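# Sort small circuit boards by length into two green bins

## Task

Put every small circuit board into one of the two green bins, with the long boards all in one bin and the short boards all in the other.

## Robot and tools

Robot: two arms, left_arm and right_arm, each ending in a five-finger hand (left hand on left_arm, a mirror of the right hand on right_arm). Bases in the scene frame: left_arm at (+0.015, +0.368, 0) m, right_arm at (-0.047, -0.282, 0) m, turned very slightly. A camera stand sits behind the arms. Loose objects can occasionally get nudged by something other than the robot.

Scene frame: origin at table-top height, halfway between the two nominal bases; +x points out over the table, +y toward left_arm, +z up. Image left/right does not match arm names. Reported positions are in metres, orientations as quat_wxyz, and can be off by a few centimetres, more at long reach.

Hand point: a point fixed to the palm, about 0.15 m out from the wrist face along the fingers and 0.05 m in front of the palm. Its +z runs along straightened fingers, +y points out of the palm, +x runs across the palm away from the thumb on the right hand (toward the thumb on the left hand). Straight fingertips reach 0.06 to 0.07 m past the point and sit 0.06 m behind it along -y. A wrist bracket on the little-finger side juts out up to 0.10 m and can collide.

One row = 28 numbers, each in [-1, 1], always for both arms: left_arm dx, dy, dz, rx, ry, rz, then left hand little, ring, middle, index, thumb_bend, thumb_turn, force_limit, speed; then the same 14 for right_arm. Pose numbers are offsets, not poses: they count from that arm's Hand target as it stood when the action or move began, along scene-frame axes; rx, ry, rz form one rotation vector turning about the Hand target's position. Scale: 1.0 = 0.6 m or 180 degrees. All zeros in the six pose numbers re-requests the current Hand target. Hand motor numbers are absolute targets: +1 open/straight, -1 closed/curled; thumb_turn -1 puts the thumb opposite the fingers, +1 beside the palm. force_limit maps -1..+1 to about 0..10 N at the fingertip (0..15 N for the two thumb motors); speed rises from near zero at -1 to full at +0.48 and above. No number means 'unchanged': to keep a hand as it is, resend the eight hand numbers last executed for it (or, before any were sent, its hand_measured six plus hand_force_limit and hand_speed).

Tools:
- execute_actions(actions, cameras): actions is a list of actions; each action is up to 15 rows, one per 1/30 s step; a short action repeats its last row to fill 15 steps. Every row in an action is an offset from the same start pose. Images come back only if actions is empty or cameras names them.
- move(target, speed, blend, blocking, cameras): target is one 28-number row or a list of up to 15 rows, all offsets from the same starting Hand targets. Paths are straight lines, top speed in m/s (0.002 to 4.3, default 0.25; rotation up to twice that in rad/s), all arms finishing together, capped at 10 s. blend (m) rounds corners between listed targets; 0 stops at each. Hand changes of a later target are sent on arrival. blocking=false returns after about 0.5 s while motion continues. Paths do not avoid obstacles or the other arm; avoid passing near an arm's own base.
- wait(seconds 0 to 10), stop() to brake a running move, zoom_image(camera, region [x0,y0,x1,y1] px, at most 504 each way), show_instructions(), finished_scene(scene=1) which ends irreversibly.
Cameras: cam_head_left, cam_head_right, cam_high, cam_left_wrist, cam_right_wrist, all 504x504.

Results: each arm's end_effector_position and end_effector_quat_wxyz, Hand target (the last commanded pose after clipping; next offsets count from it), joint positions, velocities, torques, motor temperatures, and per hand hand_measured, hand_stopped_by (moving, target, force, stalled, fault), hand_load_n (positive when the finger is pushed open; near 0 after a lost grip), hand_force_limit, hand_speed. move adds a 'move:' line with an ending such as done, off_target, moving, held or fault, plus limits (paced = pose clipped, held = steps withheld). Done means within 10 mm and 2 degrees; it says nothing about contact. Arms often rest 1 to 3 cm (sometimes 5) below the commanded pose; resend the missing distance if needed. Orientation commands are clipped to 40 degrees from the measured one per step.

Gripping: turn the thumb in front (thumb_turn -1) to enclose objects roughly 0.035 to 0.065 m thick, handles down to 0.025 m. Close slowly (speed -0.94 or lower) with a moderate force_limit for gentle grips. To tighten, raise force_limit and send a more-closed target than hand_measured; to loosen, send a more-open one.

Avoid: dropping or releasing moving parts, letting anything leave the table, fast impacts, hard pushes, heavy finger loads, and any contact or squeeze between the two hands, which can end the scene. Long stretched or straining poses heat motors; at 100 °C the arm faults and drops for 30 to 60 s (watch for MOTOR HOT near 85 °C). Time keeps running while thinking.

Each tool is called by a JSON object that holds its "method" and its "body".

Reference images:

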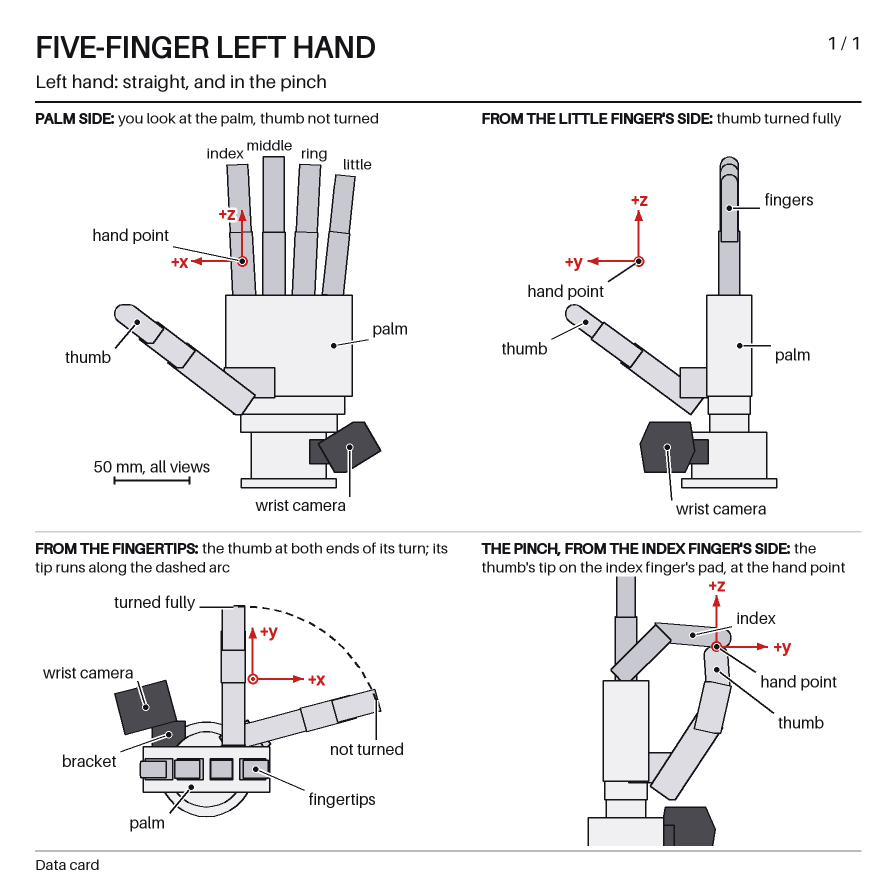

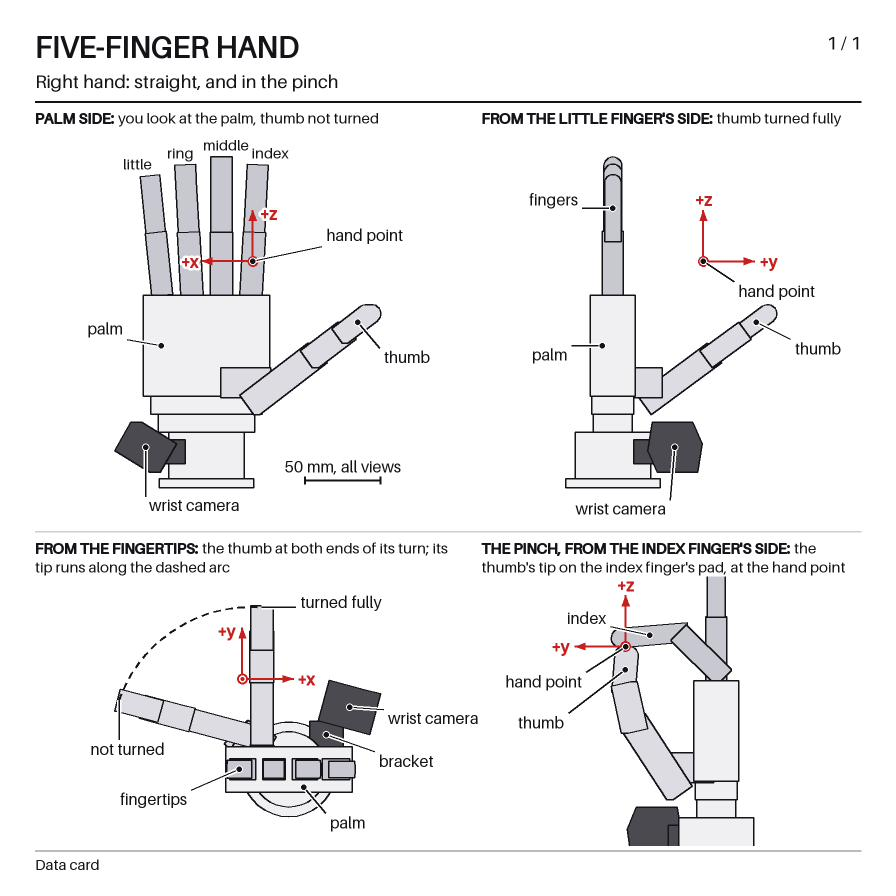

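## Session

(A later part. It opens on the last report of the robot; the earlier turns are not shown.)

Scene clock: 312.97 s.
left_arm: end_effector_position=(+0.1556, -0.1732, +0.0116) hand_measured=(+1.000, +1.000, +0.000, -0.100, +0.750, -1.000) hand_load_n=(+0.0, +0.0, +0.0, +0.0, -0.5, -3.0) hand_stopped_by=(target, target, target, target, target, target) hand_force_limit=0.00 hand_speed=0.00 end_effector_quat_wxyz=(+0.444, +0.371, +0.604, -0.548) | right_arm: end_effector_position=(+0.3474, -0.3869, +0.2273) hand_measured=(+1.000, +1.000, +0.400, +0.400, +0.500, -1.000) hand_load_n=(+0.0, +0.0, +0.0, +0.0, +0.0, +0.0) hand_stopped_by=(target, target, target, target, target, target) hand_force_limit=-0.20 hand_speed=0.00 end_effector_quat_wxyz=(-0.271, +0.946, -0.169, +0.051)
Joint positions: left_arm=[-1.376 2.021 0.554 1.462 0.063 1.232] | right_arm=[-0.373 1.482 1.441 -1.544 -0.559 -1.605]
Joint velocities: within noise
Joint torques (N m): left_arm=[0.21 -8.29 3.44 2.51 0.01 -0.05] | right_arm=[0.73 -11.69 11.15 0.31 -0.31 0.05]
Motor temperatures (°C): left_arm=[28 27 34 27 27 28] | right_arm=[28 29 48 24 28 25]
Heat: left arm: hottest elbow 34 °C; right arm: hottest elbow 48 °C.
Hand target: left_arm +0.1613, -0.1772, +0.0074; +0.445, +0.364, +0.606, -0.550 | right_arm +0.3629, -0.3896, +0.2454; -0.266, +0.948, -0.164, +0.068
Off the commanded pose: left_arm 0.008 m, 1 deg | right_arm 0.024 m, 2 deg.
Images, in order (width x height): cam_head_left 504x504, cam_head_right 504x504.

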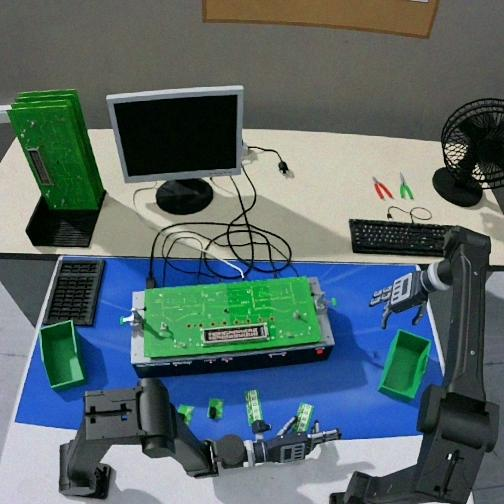

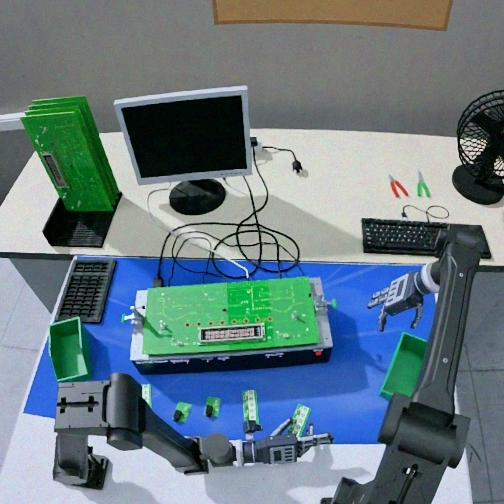

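{"method": "move", "body": {"target": [[0,0,0.08,0,0,0, 1,1,0,-0.1,0.75,-1,0,0, 0,0,0,0,0,0, 1,1,0.4,0.4,0.5,-1,-0.2,0],[0,0.05,0.08,0,0,0, 1,1,0,-0.1,0.75,-1,0,0, 0,0,0,0,0,0, 1,1,0.4,0.4,0.5,-1,-0.2,0],[0,0.0137,0.025,0,0,0, 1,1,0,-0.1,0.75,-1,0,0, 0,0,0,0,0,0, 1,1,0.4,0.4,0.5,-1,-0.2,0]], "cameras": ["cam_left_wrist","cam_head_left","cam_head_right"], "speed": 0.1}}

{"method": "zoom_image", "body": {"camera": "cam_head_left", "region": [230, 380, 350, 460]}}

{"method": "zoom_image", "body": {"camera": "cam_head_right", "region": [230, 380, 350, 460]}}

Scene clock: 319.03 s.
left_arm: end_effector_position=(+0.1600, -0.1577, +0.0123) hand_measured=(+1.000, +1.000, +0.000, -0.100, +0.750, -1.000) hand_load_n=(+0.0, +0.0, +0.0, +0.0, +0.0, +0.5) hand_stopped_by=(target, target, target, target, target, target) hand_force_limit=0.00 hand_speed=0.00 end_effector_quat_wxyz=(+0.437, +0.374, +0.617, -0.536) | right_arm: end_effector_position=(+0.3474, -0.3869, +0.2273) hand_measured=(+1.000, +1.000, +0.400, +0.400, +0.500, -1.000) hand_load_n=(+0.0, +0.0, +0.0, +0.0, +0.0, +0.0) hand_stopped_by=(target, target, target, target, target, target) hand_force_limit=-0.20 hand_speed=0.00 end_effector_quat_wxyz=(-0.271, +0.946, -0.169, +0.051)
Joint positions: left_arm=[-1.36 1.972 0.514 1.414 0.072 1.232] | right_arm=[-0.373 1.482 1.441 -1.544 -0.559 -1.605]
Joint torques (N m): left_arm=[-0.62 -8.88 3.96 3.26 -0.14 -0.05] | right_arm=[0.85 -11.58 11.19 0.31 -0.32 0.07]
Heat: left arm: hottest elbow 34 °C; right arm: hottest elbow 49 °C.
Hand target: left_arm +0.1613, -0.1690, +0.0225; +0.445, +0.364, +0.606, -0.550 | right_arm +0.3629, -0.3896, +0.2454; -0.266, +0.948, -0.164, +0.068
Off the commanded pose: left_arm 0.015 m, 3 deg | right_arm 0.024 m, 2 deg.
move: off_target (left_arm, right_arm)
Images, in order (width x height): cam_head_left 504x504, cam_head_right 504x504, cam_left_wrist 504x504.

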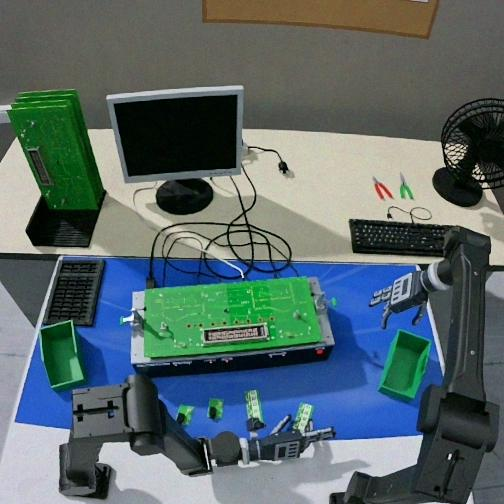

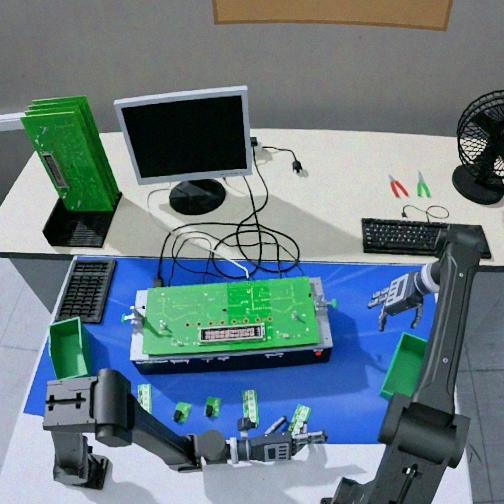

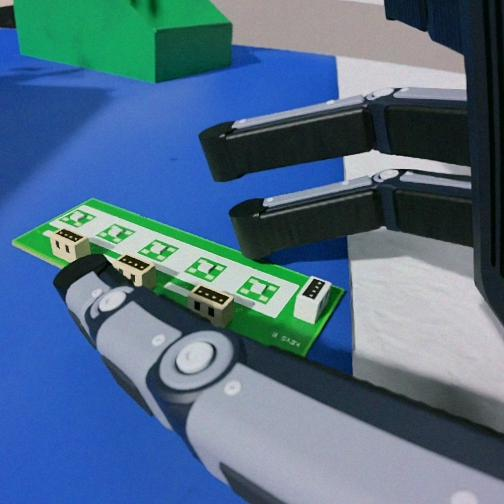

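Scaled by 4.200.

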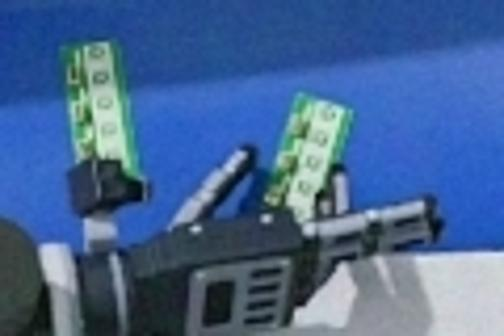

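Scaled by 4.200.

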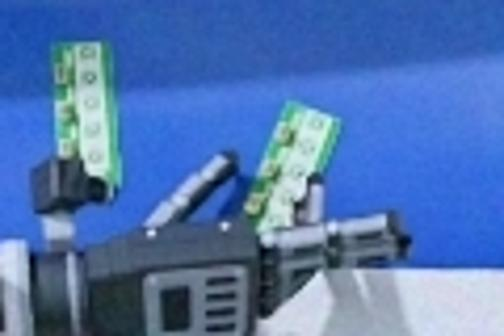

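{"method": "move", "body": {"target": [[0,0,0.05,0,0,0, 1,1,0,-0.1,0.75,-1,0,0, 0,0,0,0,0,0, 1,1,0.4,0.4,0.5,-1,-0.2,0],[0,0.03,0.05,0,0,0, 1,1,0,-0.1,0.75,-1,0,0, 0,0,0,0,0,0, 1,1,0.4,0.4,0.5,-1,-0.2,0],[0,-0.009,0.0,0,0,0, 1,1,0,-0.1,0.75,-1,0,0, 0,0,0,0,0,0, 1,1,0.4,0.4,0.5,-1,-0.2,0]], "cameras": ["cam_left_wrist","cam_head_left","cam_head_right"], "speed": 0.1}}

{"method": "zoom_image", "body": {"camera": "cam_head_left", "region": [230, 380, 350, 460]}}

{"method": "zoom_image", "body": {"camera": "cam_head_right", "region": [230, 380, 350, 460]}}

Scene clock: 324.33 s.
left_arm: end_effector_position=(+0.1616, -0.1623, +0.0117) hand_measured=(+1.000, +1.000, +0.000, -0.100, +0.750, -1.000) hand_load_n=(+0.0, +0.0, +0.0, +0.0, +0.0, +0.0) hand_stopped_by=(target, target, target, target, target, target) hand_force_limit=0.00 hand_speed=0.00 end_effector_quat_wxyz=(+0.437, +0.374, +0.618, -0.535) | right_arm: end_effector_position=(+0.3474, -0.3869, +0.2273) hand_measured=(+1.000, +1.000, +0.400, +0.400, +0.500, -1.000) hand_load_n=(-0.5, +0.0, +0.0, +0.0, +0.0, +0.0) hand_stopped_by=(target, target, target, target, target, target) hand_force_limit=-0.20 hand_speed=0.00 end_effector_quat_wxyz=(-0.271, +0.946, -0.169, +0.051)
Joint positions: left_arm=[-1.36 1.975 0.528 1.403 0.069 1.232] | right_arm=[-0.373 1.482 1.441 -1.544 -0.559 -1.605]
Joint torques (N m): left_arm=[-0.85 -9.05 4.1 3.29 -0.15 -0.05] | right_arm=[0.73 -11.63 11.17 0.34 -0.32 0.05]
Heat: left arm: hottest elbow 33 °C; right arm: hottest elbow 49 °C.
Hand target: left_arm +0.1612, -0.1744, +0.0224; +0.445, +0.364, +0.606, -0.550 | right_arm +0.3629, -0.3896, +0.2454; -0.266, +0.948, -0.164, +0.068
Off the commanded pose: left_arm 0.016 m, 3 deg | right_arm 0.024 m, 2 deg.
move: off_target (left_arm, right_arm)
Images, in order (width x height): cam_head_left 504x504, cam_head_right 504x504, cam_left_wrist 504x504.

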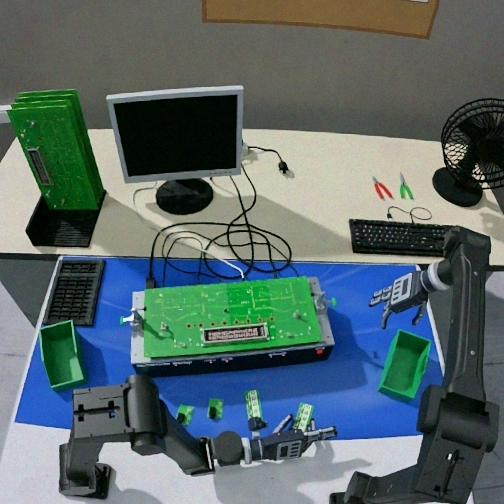

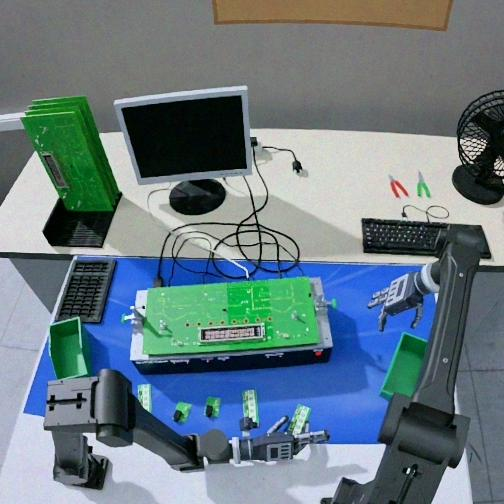

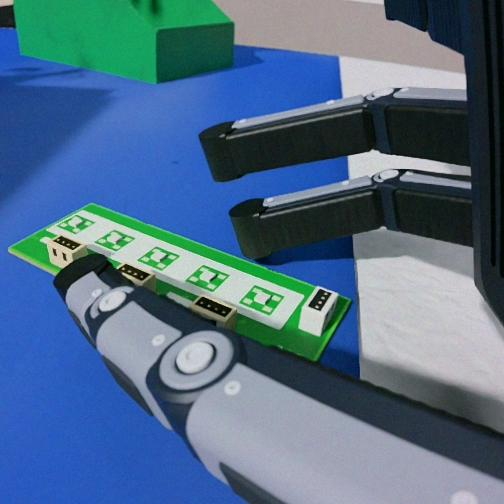

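Scaled by 4.200.

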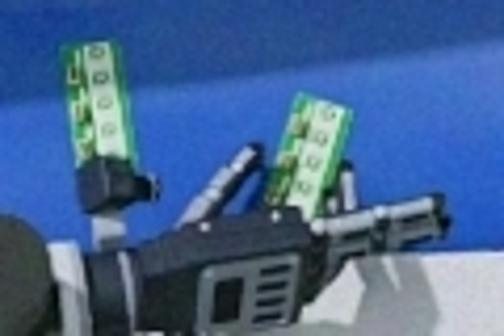

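Scaled by 4.200.

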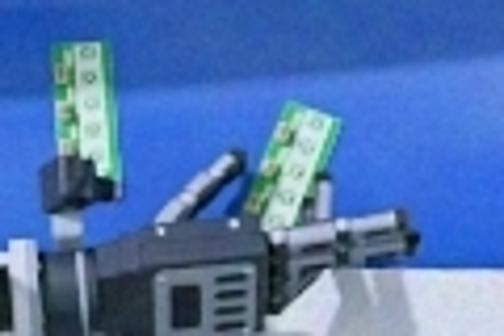

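{"method": "move", "body": {"target": [0.0,-0.003,-0.02,0,0,0, 1,1,0,-0.1,0.75,-1,0,0, 0,0,0,0,0,0, 1,1,0.4,0.4,0.5,-1,-0.2,0], "cameras": ["cam_left_wrist"], "speed": 0.05}}

{"method": "zoom_image", "body": {"camera": "cam_left_wrist", "region": [0, 150, 350, 500]}}

Scene clock: 326.27 s.
left_arm: end_effector_position=(+0.1625, -0.1658, +0.0068) hand_measured=(+1.000, +1.000, +0.000, -0.100, +0.750, -1.000) hand_load_n=(+0.0, -0.5, +0.0, -1.0, +0.0, +0.0) hand_stopped_by=(target, target, target, target, target, target) hand_force_limit=0.00 hand_speed=0.00 end_effector_quat_wxyz=(+0.442, +0.371, +0.613, -0.540) | right_arm: end_effector_position=(+0.3474, -0.3869, +0.2273) hand_measured=(+1.000, +1.000, +0.400, +0.400, +0.500, -1.000) hand_load_n=(+0.0, +0.0, +0.0, +0.0, +0.0, +0.0) hand_stopped_by=(target, target, target, target, target, target) hand_force_limit=-0.20 hand_speed=0.00 end_effector_quat_wxyz=(-0.271, +0.946, -0.169, +0.051)
Joint positions: left_arm=[-1.36 2.014 0.541 1.446 0.068 1.232] | right_arm=[-0.373 1.482 1.441 -1.544 -0.559 -1.605]
Joint torques (N m): left_arm=[-0.97 -8.41 3.92 2.97 -0.16 -0.05] | right_arm=[0.79 -11.63 11.17 0.34 -0.32 0.06]
Heat: left arm: hottest elbow 33 °C; right arm: hottest elbow 49 °C.
Hand target: left_arm +0.1613, -0.1762, +0.0105; +0.445, +0.364, +0.606, -0.550 | right_arm +0.3629, -0.3896, +0.2454; -0.266, +0.948, -0.164, +0.068
Off the commanded pose: left_arm 0.011 m, 2 deg | right_arm 0.024 m, 2 deg.
move: off_target (left_arm, right_arm)
Images, in order (width x height): cam_left_wrist 504x504.

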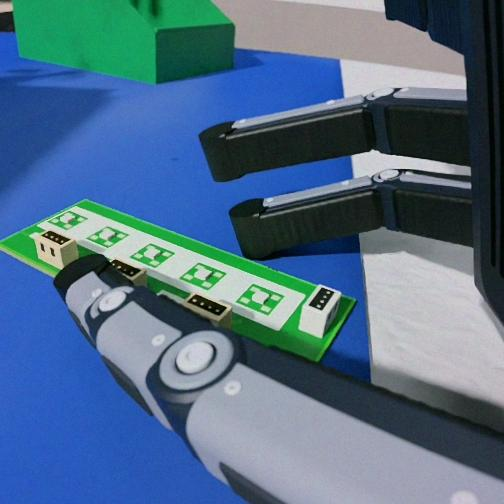

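Scaled by 1.440.

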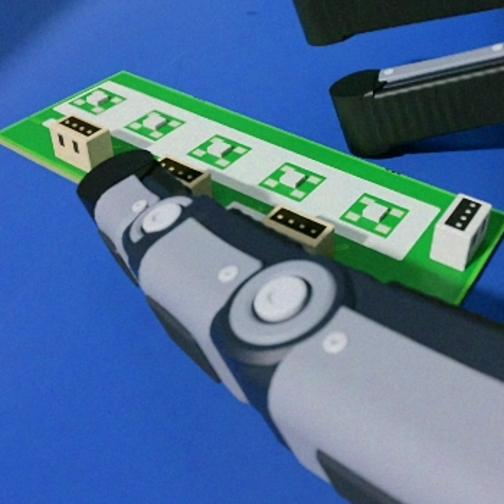

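{"method": "move", "body": {"target": [0.0,0,0,0,0,0, 1,1,0,-0.1,0.6,-0.95,-0.5,-0.6, 0,0,0,0,0,0, 1,1,0.4,0.4,0.5,-1,-0.2,0], "cameras": ["cam_left_wrist","cam_head_left"], "speed": 0.05}}

{"method": "zoom_image", "body": {"camera": "cam_left_wrist", "region": [0, 150, 350, 500]}}

{"method": "zoom_image", "body": {"camera": "cam_head_left", "region": [230, 380, 350, 460]}}

Scene clock: 328.63 s.
left_arm: end_effector_position=(+0.1625, -0.1657, +0.0067) hand_measured=(+1.000, +1.000, +0.000, -0.100, +0.600, -0.950) hand_load_n=(+0.0, +0.0, +0.0, -0.5, +0.0, +0.0) hand_stopped_by=(target, target, target, target, target, target) hand_force_limit=-0.50 hand_speed=-0.60 end_effector_quat_wxyz=(+0.442, +0.370, +0.613, -0.540) | right_arm: end_effector_position=(+0.3474, -0.3869, +0.2273) hand_measured=(+1.000, +1.000, +0.400, +0.400, +0.500, -1.000) hand_load_n=(+0.0, +0.0, +0.0, +0.0, +0.0, +0.0) hand_stopped_by=(target, target, target, target, target, target) hand_force_limit=-0.20 hand_speed=0.00 end_effector_quat_wxyz=(-0.271, +0.946, -0.169, +0.051)
Joint positions: left_arm=[-1.36 2.015 0.541 1.447 0.068 1.232] | right_arm=[-0.373 1.482 1.441 -1.544 -0.559 -1.605]
Joint torques (N m): left_arm=[-0.91 -8.64 3.9 2.86 -0.15 -0.05] | right_arm=[0.73 -11.58 11.18 0.32 -0.32 0.06]
Heat: left arm: hottest elbow 33 °C; right arm: hottest elbow 49 °C.
Hand target: left_arm +0.1613, -0.1762, +0.0105; +0.445, +0.364, +0.606, -0.550 | right_arm +0.3629, -0.3896, +0.2454; -0.266, +0.948, -0.164, +0.068
Off the commanded pose: left_arm 0.011 m, 2 deg | right_arm 0.024 m, 2 deg.
move: off_target (left_arm, right_arm)
Images, in order (width x height): cam_head_left 504x504, cam_left_wrist 504x504.

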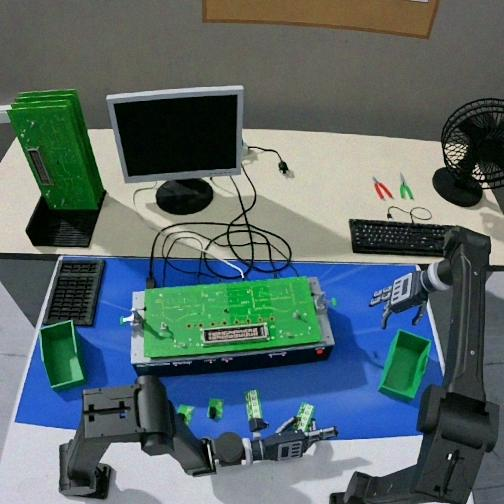

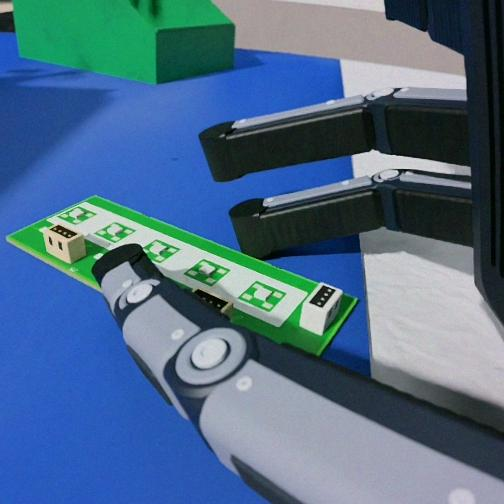

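Scaled by 1.440.

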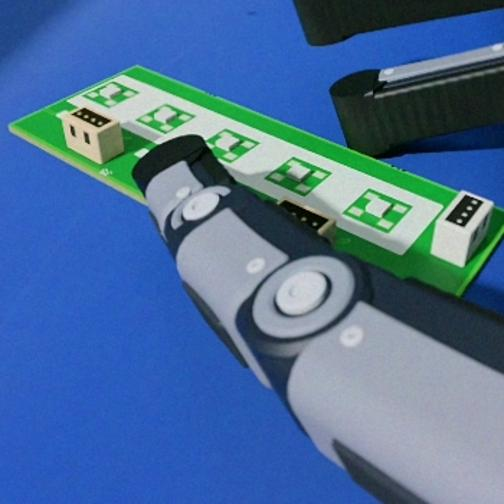

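Scaled by 4.200.

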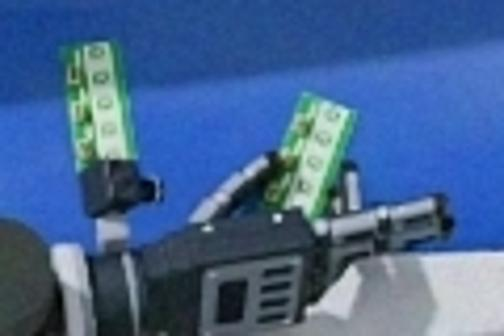

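{"method": "move", "body": {"target": [0.0,0,0,0,0,0, 1,1,0,-0.1,0.5,-0.93,-0.5,-0.6, 0,0,0,0,0,0, 1,1,0.4,0.4,0.5,-1,-0.2,0], "cameras": ["cam_left_wrist","cam_head_left"], "speed": 0.05}}

{"method": "zoom_image", "body": {"camera": "cam_left_wrist", "region": [0, 150, 350, 500]}}

{"method": "zoom_image", "body": {"camera": "cam_head_left", "region": [230, 380, 350, 460]}}

Scene clock: 330.33 s.
left_arm: end_effector_position=(+0.1626, -0.1657, +0.0068) hand_measured=(+1.000, +1.000, +0.000, -0.100, +0.502, -0.930) hand_load_n=(+0.0, +0.0, +0.0, +2.0, +3.5, -1.0) hand_stopped_by=(target, target, target, target, target, target) hand_force_limit=-0.50 hand_speed=-0.60 end_effector_quat_wxyz=(+0.442, +0.370, +0.613, -0.540) | right_arm: end_effector_position=(+0.3474, -0.3869, +0.2273) hand_measured=(+1.000, +1.000, +0.400, +0.400, +0.500, -1.000) hand_load_n=(+0.0, +0.0, +0.0, +0.0, +0.0, +0.0) hand_stopped_by=(target, target, target, target, target, target) hand_force_limit=-0.20 hand_speed=0.00 end_effector_quat_wxyz=(-0.271, +0.946, -0.169, +0.051)
Joint positions: left_arm=[-1.36 2.015 0.541 1.447 0.068 1.232] | right_arm=[-0.373 1.482 1.441 -1.544 -0.559 -1.605]
Joint torques (N m): left_arm=[-0.97 -8.64 3.9 2.86 -0.14 -0.06] | right_arm=[0.73 -11.63 11.17 0.35 -0.31 0.05]
Heat: left arm: hottest elbow 33 °C; right arm: hottest elbow 49 °C.
Hand target: left_arm +0.1613, -0.1762, +0.0105; +0.445, +0.364, +0.606, -0.550 | right_arm +0.3629, -0.3896, +0.2454; -0.266, +0.948, -0.164, +0.068
Off the commanded pose: left_arm 0.011 m, 2 deg | right_arm 0.024 m, 2 deg.
move: off_target (left_arm, right_arm)
Images, in order (width x height): cam_head_left 504x504, cam_left_wrist 504x504.

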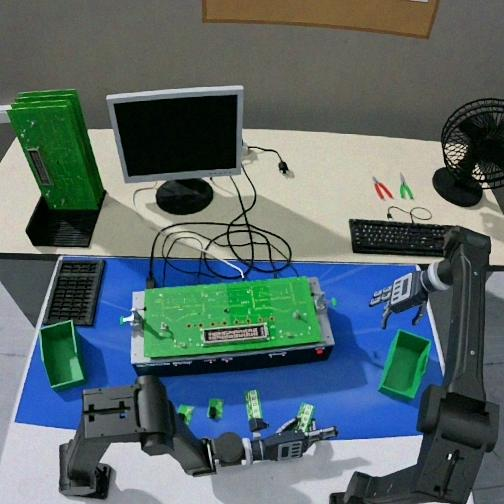

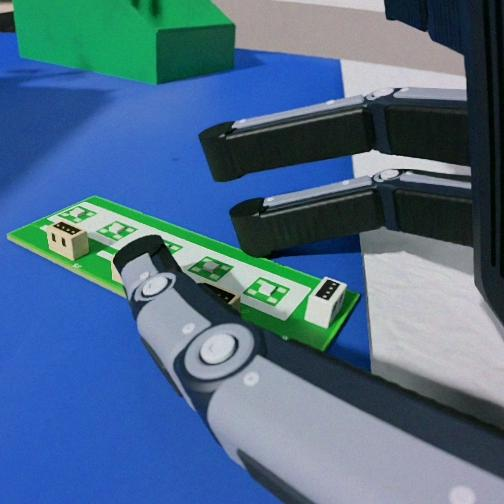

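Scaled by 1.440.

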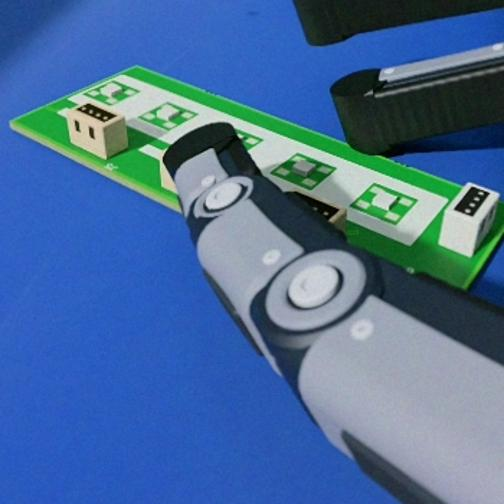

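Scaled by 4.200.

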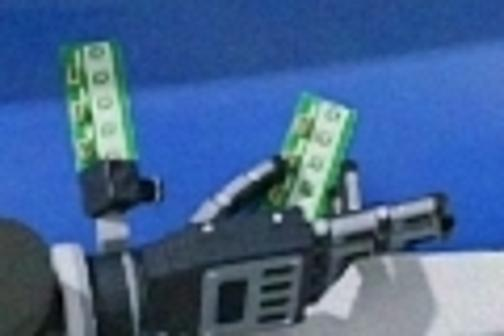

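{"method": "move", "body": {"target": [0.0,0,0,0,0,0, 1,1,0,-0.13,0.46,-0.93,-0.2,-0.7, 0,0,0,0,0,0, 1,1,0.4,0.4,0.5,-1,-0.2,0], "cameras": ["cam_left_wrist"], "speed": 0.05}}

{"method": "zoom_image", "body": {"camera": "cam_left_wrist", "region": [0, 150, 350, 500]}}

Scene clock: 331.93 s.
left_arm: end_effector_position=(+0.1631, -0.1671, +0.0081) hand_measured=(+1.000, +1.000, +0.000, -0.130, +0.462, -0.930) hand_load_n=(+0.0, +0.0, +0.0, +0.5, +1.5, -0.5) hand_stopped_by=(target, target, target, target, target, target) hand_force_limit=-0.20 hand_speed=-0.70 end_effector_quat_wxyz=(+0.444, +0.369, +0.612, -0.541) | right_arm: end_effector_position=(+0.3474, -0.3869, +0.2273) hand_measured=(+1.000, +1.000, +0.400, +0.400, +0.500, -1.000) hand_load_n=(+0.0, +0.0, +0.0, +0.0, +0.0, +0.0) hand_stopped_by=(target, target, target, target, target, target) hand_force_limit=-0.20 hand_speed=0.00 end_effector_quat_wxyz=(-0.271, +0.946, -0.169, +0.051)
Joint positions: left_arm=[-1.36 2.016 0.545 1.451 0.066 1.232] | right_arm=[-0.373 1.482 1.441 -1.544 -0.559 -1.605]
Joint torques (N m): left_arm=[-0.91 -8.76 3.69 2.71 -0.08 -0.06] | right_arm=[0.79 -11.69 11.18 0.32 -0.31 0.06]
Heat: left arm: hottest elbow 33 °C; right arm: hottest elbow 49 °C.
Hand target: left_arm +0.1612, -0.1761, +0.0103; +0.445, +0.364, +0.606, -0.550 | right_arm +0.3629, -0.3896, +0.2454; -0.266, +0.948, -0.164, +0.068
Off the commanded pose: left_arm 0.010 m, 1 deg | right_arm 0.024 m, 2 deg.
move: off_target (right_arm)
Images, in order (width x height): cam_left_wrist 504x504.

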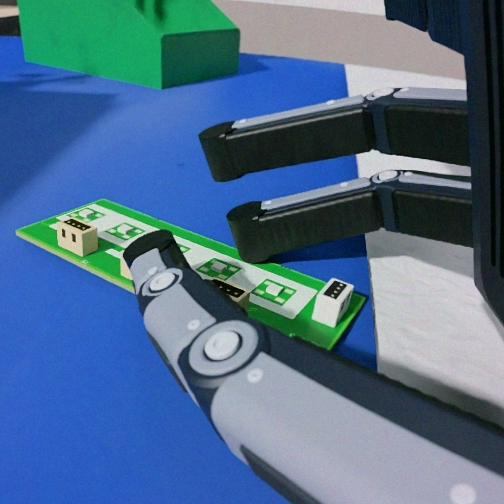

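Scaled by 1.440.

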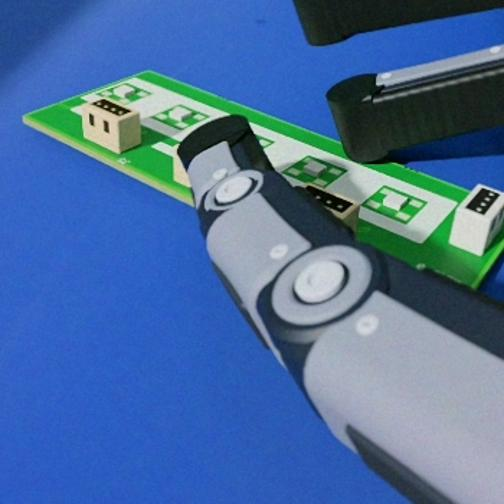

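{"method": "move", "body": {"target": [0.0,0,0.05,0,0,0, 1,1,0,-0.13,0.46,-0.93,-0.2,-0.7, 0,0,0,0,0,0, 1,1,0.4,0.4,0.5,-1,-0.2,0], "cameras": ["cam_left_wrist","cam_head_left"], "speed": 0.05}}

{"method": "zoom_image", "body": {"camera": "cam_head_left", "region": [230, 380, 350, 460]}}

Scene clock: 339.00 s.
left_arm: end_effector_position=(+0.1643, -0.1724, +0.0335) hand_measured=(+1.000, +1.000, +0.000, -0.130, +0.460, -0.930) hand_load_n=(-0.5, +0.0, +0.0, +0.0, +0.5, +0.5) hand_stopped_by=(target, target, target, target, target, target) hand_force_limit=-0.20 hand_speed=-0.70 end_effector_quat_wxyz=(+0.447, +0.367, +0.608, -0.544) | right_arm: end_effector_position=(+0.3474, -0.3869, +0.2273) hand_measured=(+1.000, +1.000, +0.400, +0.400, +0.500, -1.000) hand_load_n=(+0.0, +0.0, +0.0, +0.0, +0.0, +0.0) hand_stopped_by=(target, target, target, target, target, target) hand_force_limit=-0.20 hand_speed=0.00 end_effector_quat_wxyz=(-0.271, +0.946, -0.169, +0.051)
Joint positions: left_arm=[-1.36 1.932 0.545 1.378 0.066 1.232] | right_arm=[-0.373 1.482 1.441 -1.544 -0.559 -1.605]
Joint torques (N m): left_arm=[-0.91 -10.81 3.12 1.55 -0.09 -0.05] | right_arm=[0.79 -11.63 11.18 0.36 -0.31 0.06]
Heat: left arm: hottest elbow 33 °C; right arm: hottest elbow 49 °C.
Hand target: left_arm +0.1612, -0.1762, +0.0404; +0.445, +0.364, +0.606, -0.550 | right_arm +0.3629, -0.3896, +0.2454; -0.266, +0.948, -0.164, +0.068
Off the commanded pose: left_arm 0.008 m, 1 deg | right_arm 0.024 m, 2 deg.
move: off_target (right_arm)
Images, in order (width x height): cam_head_left 504x504, cam_left_wrist 504x504.

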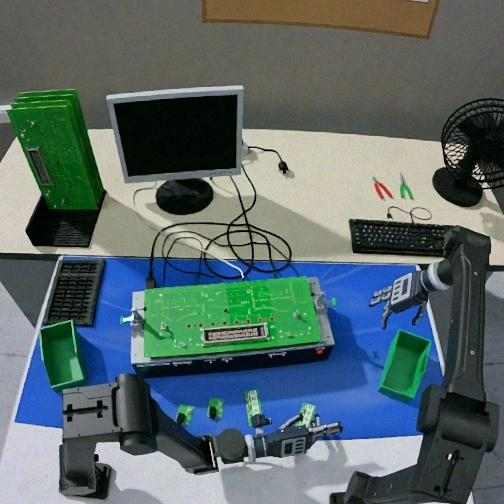

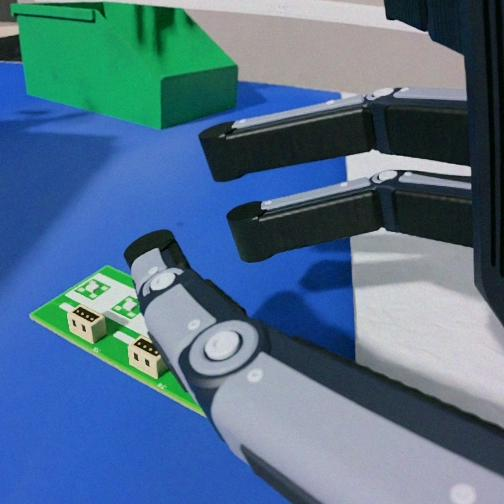

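Scaled by 4.200.

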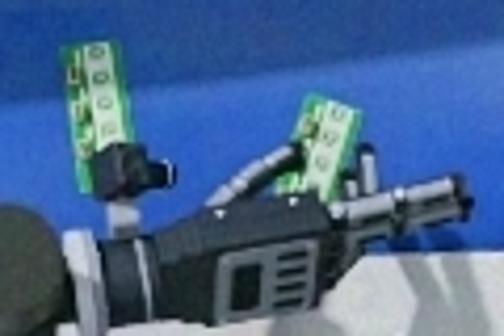

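{"method": "move", "body": {"target": [[0,0,0.05,0,0,0, 1,1,0,-0.13,0.7,-0.93,-0.2,0, 0,0,0,0,0,0, 1,1,0.4,0.4,0.5,-1,-0.2,0],[0.01,0.035,0.05,0,0,0, 1,1,0,-0.2,0.6,-0.93,-0.2,0, 0,0,0,0,0,0, 1,1,0.4,0.4,0.5,-1,-0.2,0],[0.01,0.0025,-0.007,0,0,0, 1,1,0,-0.2,0.6,-0.93,-0.2,0, 0,0,0,0,0,0, 1,1,0.4,0.4,0.5,-1,-0.2,0]], "cameras": ["cam_left_wrist","cam_head_left","cam_head_right"], "speed": 0.1}}

{"method": "zoom_image", "body": {"camera": "cam_head_left", "region": [260, 390, 340, 450]}}

{"method": "zoom_image", "body": {"camera": "cam_head_right", "region": [260, 390, 340, 450]}}

{"method": "zoom_image", "body": {"camera": "cam_left_wrist", "region": [0, 150, 350, 500]}}

Scene clock: 348.97 s.
left_arm: end_effector_position=(+0.1649, -0.1619, +0.0236) hand_measured=(+1.000, +1.000, +0.000, -0.200, +0.600, -0.930) hand_load_n=(+0.0, +0.0, +0.0, +0.0, +0.0, +0.0) hand_stopped_by=(target, target, target, target, target, target) hand_force_limit=-0.20 hand_speed=0.00 end_effector_quat_wxyz=(+0.435, +0.375, +0.619, -0.535) | right_arm: end_effector_position=(+0.3474, -0.3869, +0.2273) hand_measured=(+1.000, +1.000, +0.400, +0.400, +0.500, -1.000) hand_load_n=(+0.0, +0.0, -0.5, +0.0, +0.0, +0.0) hand_stopped_by=(target, target, target, target, target, target) hand_force_limit=-0.20 hand_speed=0.00 end_effector_quat_wxyz=(-0.271, +0.946, -0.169, +0.051)
Joint positions: left_arm=[-1.348 1.924 0.522 1.354 0.085 1.232] | right_arm=[-0.373 1.482 1.441 -1.544 -0.559 -1.605]
Joint torques (N m): left_arm=[-0.56 -8.94 4.56 3.28 -0.15 -0.05] | right_arm=[0.73 -11.69 11.19 0.31 -0.3 0.06]
Heat: left arm: hottest elbow 33 °C; right arm: hottest elbow 49 °C.
Hand target: left_arm +0.1672, -0.1746, +0.0362; +0.445, +0.364, +0.606, -0.550 | right_arm +0.3629, -0.3896, +0.2454; -0.266, +0.948, -0.164, +0.068
Off the commanded pose: left_arm 0.018 m, 3 deg | right_arm 0.024 m, 2 deg.
move: off_target (left_arm, right_arm); target 2's new numbers were sent with left_arm's hand 0.014 m and 2 deg from that target
Images, in order (width x height): cam_head_left 504x504, cam_head_right 504x504, cam_left_wrist 504x504.

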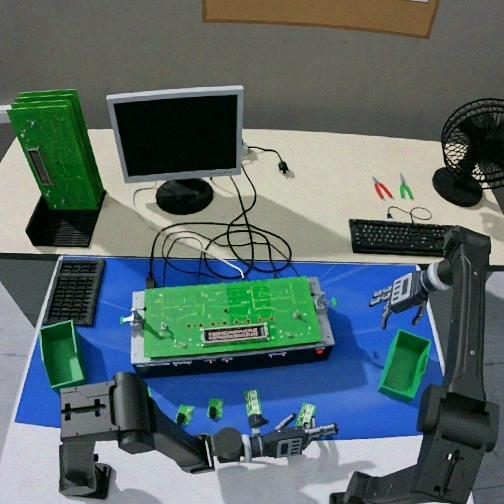

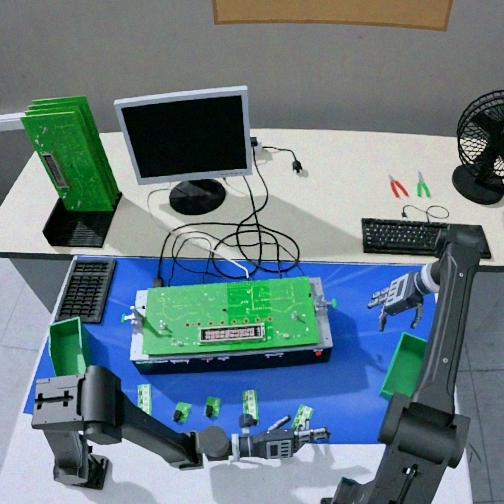

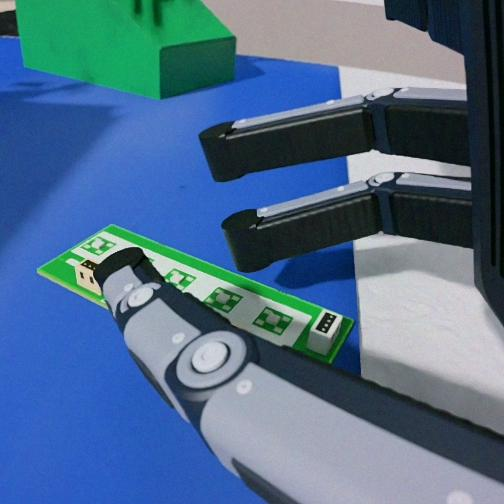

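Scaled by 6.300.

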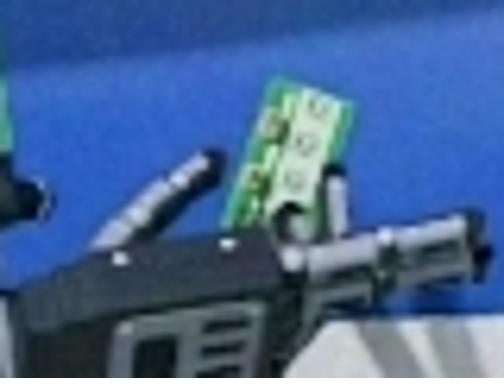

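Scaled by 6.300.

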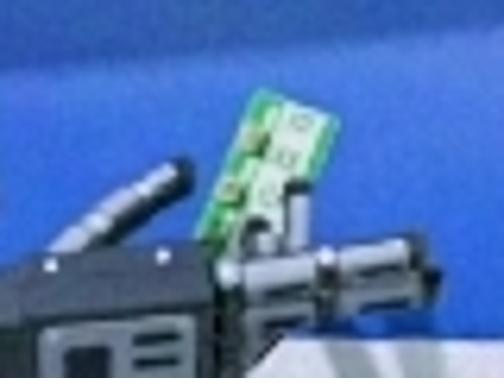

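Scaled by 1.440.

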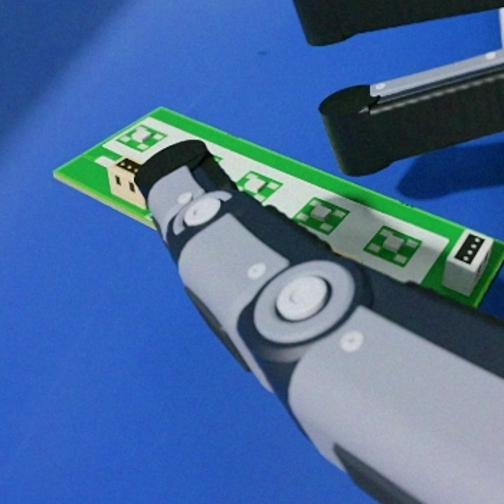

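{"method": "move", "body": {"target": [[0.0,0,0.04,0,0,0, 1,1,0,-0.2,0.6,-0.93,-0.2,0, 0,0,0,0,0,0, 1,1,0.4,0.4,0.5,-1,-0.2,0],[0.011,0.035,0.04,0,0,0, 1,1,0,-0.2,0.6,-0.93,-0.2,0, 0,0,0,0,0,0, 1,1,0.4,0.4,0.5,-1,-0.2,0],[0.011,-0.004,-0.012,0,0,0, 1,1,0,-0.2,0.6,-0.93,-0.2,0, 0,0,0,0,0,0, 1,1,0.4,0.4,0.5,-1,-0.2,0]], "cameras": ["cam_left_wrist","cam_head_left","cam_head_right"], "speed": 0.1}}

{"method": "zoom_image", "body": {"camera": "cam_head_left", "region": [260, 390, 340, 450]}}

{"method": "zoom_image", "body": {"camera": "cam_left_wrist", "region": [0, 150, 350, 500]}}

Scene clock: 357.27 s.
left_arm: end_effector_position=(+0.1738, -0.1639, +0.0162) hand_measured=(+1.000, +1.000, +0.000, -0.200, +0.600, -0.930) hand_load_n=(+0.0, +0.0, +0.0, +0.0, +0.0, +0.5) hand_stopped_by=(target, target, target, target, target, target) hand_force_limit=-0.20 hand_speed=0.00 end_effector_quat_wxyz=(+0.436, +0.374, +0.620, -0.535) | right_arm: end_effector_position=(+0.3474, -0.3869, +0.2273) hand_measured=(+1.000, +1.000, +0.400, +0.400, +0.500, -1.000) hand_load_n=(+0.0, +0.0, +0.0, +0.0, +0.0, +0.0) hand_stopped_by=(target, target, target, target, target, target) hand_force_limit=-0.20 hand_speed=0.00 end_effector_quat_wxyz=(-0.271, +0.946, -0.169, +0.051)
Joint positions: left_arm=[-1.327 1.955 0.537 1.37 0.101 1.232] | right_arm=[-0.373 1.482 1.441 -1.544 -0.559 -1.605]
Joint torques (N m): left_arm=[-0.91 -9.23 4.4 3.29 -0.14 -0.05] | right_arm=[0.85 -11.81 11.21 0.29 -0.31 0.07]
Heat: left arm: hottest elbow 33 °C; right arm: hottest elbow 50 °C.
Hand target: left_arm +0.1739, -0.1770, +0.0289; +0.445, +0.364, +0.606, -0.550 | right_arm +0.3629, -0.3896, +0.2454; -0.266, +0.948, -0.164, +0.068
Off the commanded pose: left_arm 0.018 m, 3 deg | right_arm 0.024 m, 2 deg.
move: off_target (left_arm, right_arm)
Images, in order (width x height): cam_head_left 504x504, cam_head_right 504x504, cam_left_wrist 504x504.

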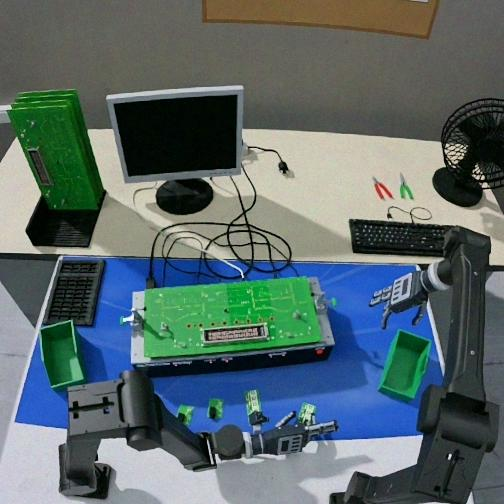

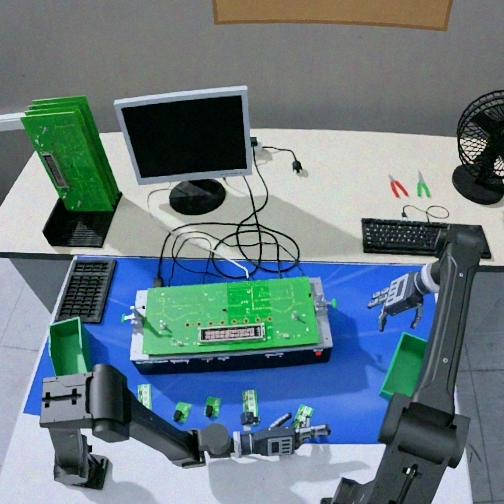

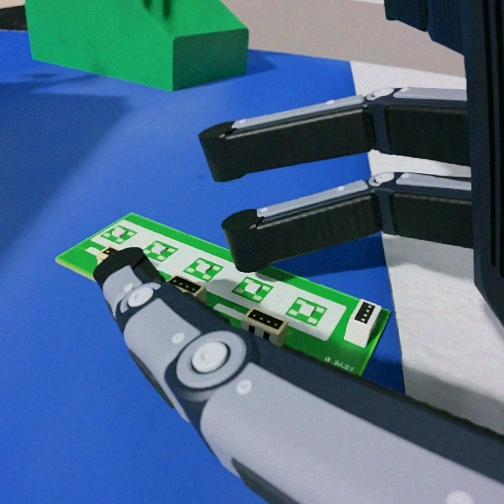

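Scaled by 6.300.

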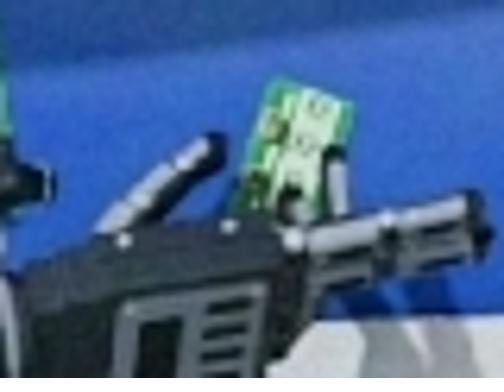

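Scaled by 1.440.

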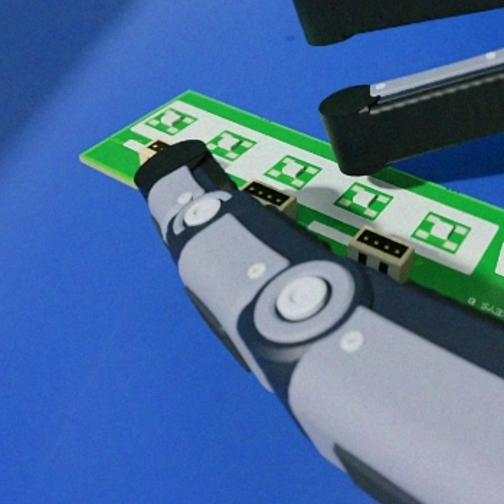

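{"method": "move", "body": {"target": [0.006,0.0,-0.012,0,0,0, 1,1,0,-0.2,0.55,-0.93,-0.2,0, 0,0,0,0,0,0, 1,1,0.4,0.4,0.5,-1,-0.2,0], "cameras": ["cam_left_wrist","cam_head_left"], "speed": 0.05}}

{"method": "zoom_image", "body": {"camera": "cam_head_left", "region": [260, 390, 340, 450]}}

{"method": "zoom_image", "body": {"camera": "cam_left_wrist", "region": [0, 150, 350, 500]}}

Scene clock: 362.97 s.
left_arm: end_effector_position=(+0.1733, -0.1658, +0.0111) hand_measured=(+1.000, +1.000, +0.000, -0.200, +0.550, -0.930) hand_load_n=(+0.0, +0.0, +0.0, +0.0, +0.0, +0.0) hand_stopped_by=(target, target, target, target, target, target) hand_force_limit=-0.20 hand_speed=0.00 end_effector_quat_wxyz=(+0.436, +0.375, +0.618, -0.537) | right_arm: end_effector_position=(+0.3474, -0.3869, +0.2273) hand_measured=(+1.000, +1.000, +0.400, +0.400, +0.500, -1.000) hand_load_n=(+0.0, +0.0, +0.0, +0.0, +0.0, +0.0) hand_stopped_by=(target, target, target, target, target, target) hand_force_limit=-0.20 hand_speed=0.00 end_effector_quat_wxyz=(-0.271, +0.946, -0.169, +0.051)
Joint positions: left_arm=[-1.327 1.98 0.545 1.391 0.106 1.232] | right_arm=[-0.373 1.482 1.441 -1.544 -0.559 -1.605]
Joint torques (N m): left_arm=[-0.26 -9.05 4.19 3.34 0.02 -0.05] | right_arm=[0.73 -11.63 11.15 0.31 -0.31 0.06]
Heat: left arm: hottest elbow 33 °C; right arm: hottest elbow 50 °C.
Hand target: left_arm +0.1775, -0.1770, +0.0219; +0.445, +0.364, +0.606, -0.550 | right_arm +0.3629, -0.3896, +0.2454; -0.266, +0.948, -0.164, +0.068
Off the commanded pose: left_arm 0.016 m, 3 deg | right_arm 0.024 m, 2 deg.
move: off_target (left_arm, right_arm)
Images, in order (width x height): cam_head_left 504x504, cam_left_wrist 504x504.

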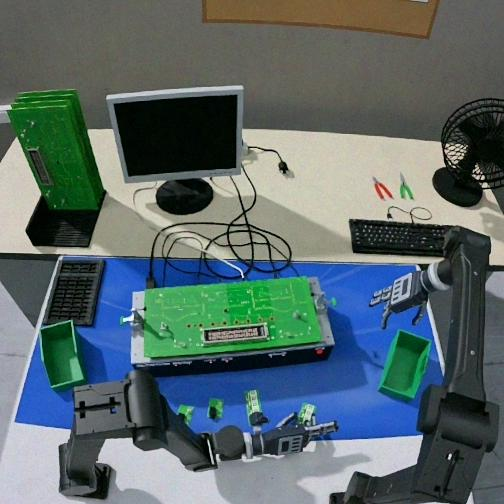

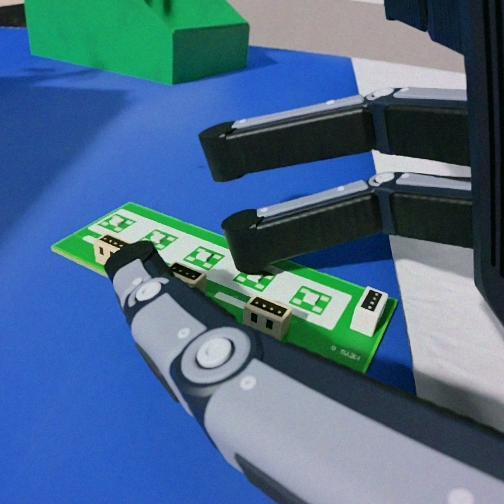

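Scaled by 6.300.

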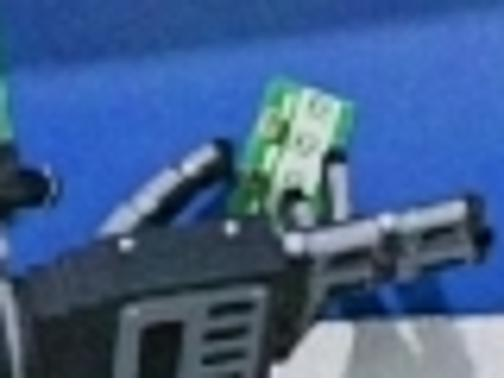

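Scaled by 1.440.

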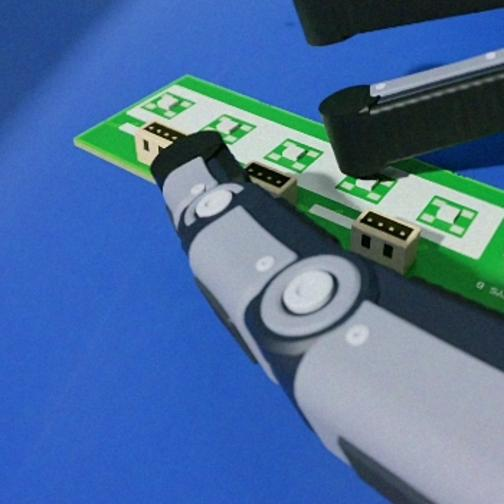

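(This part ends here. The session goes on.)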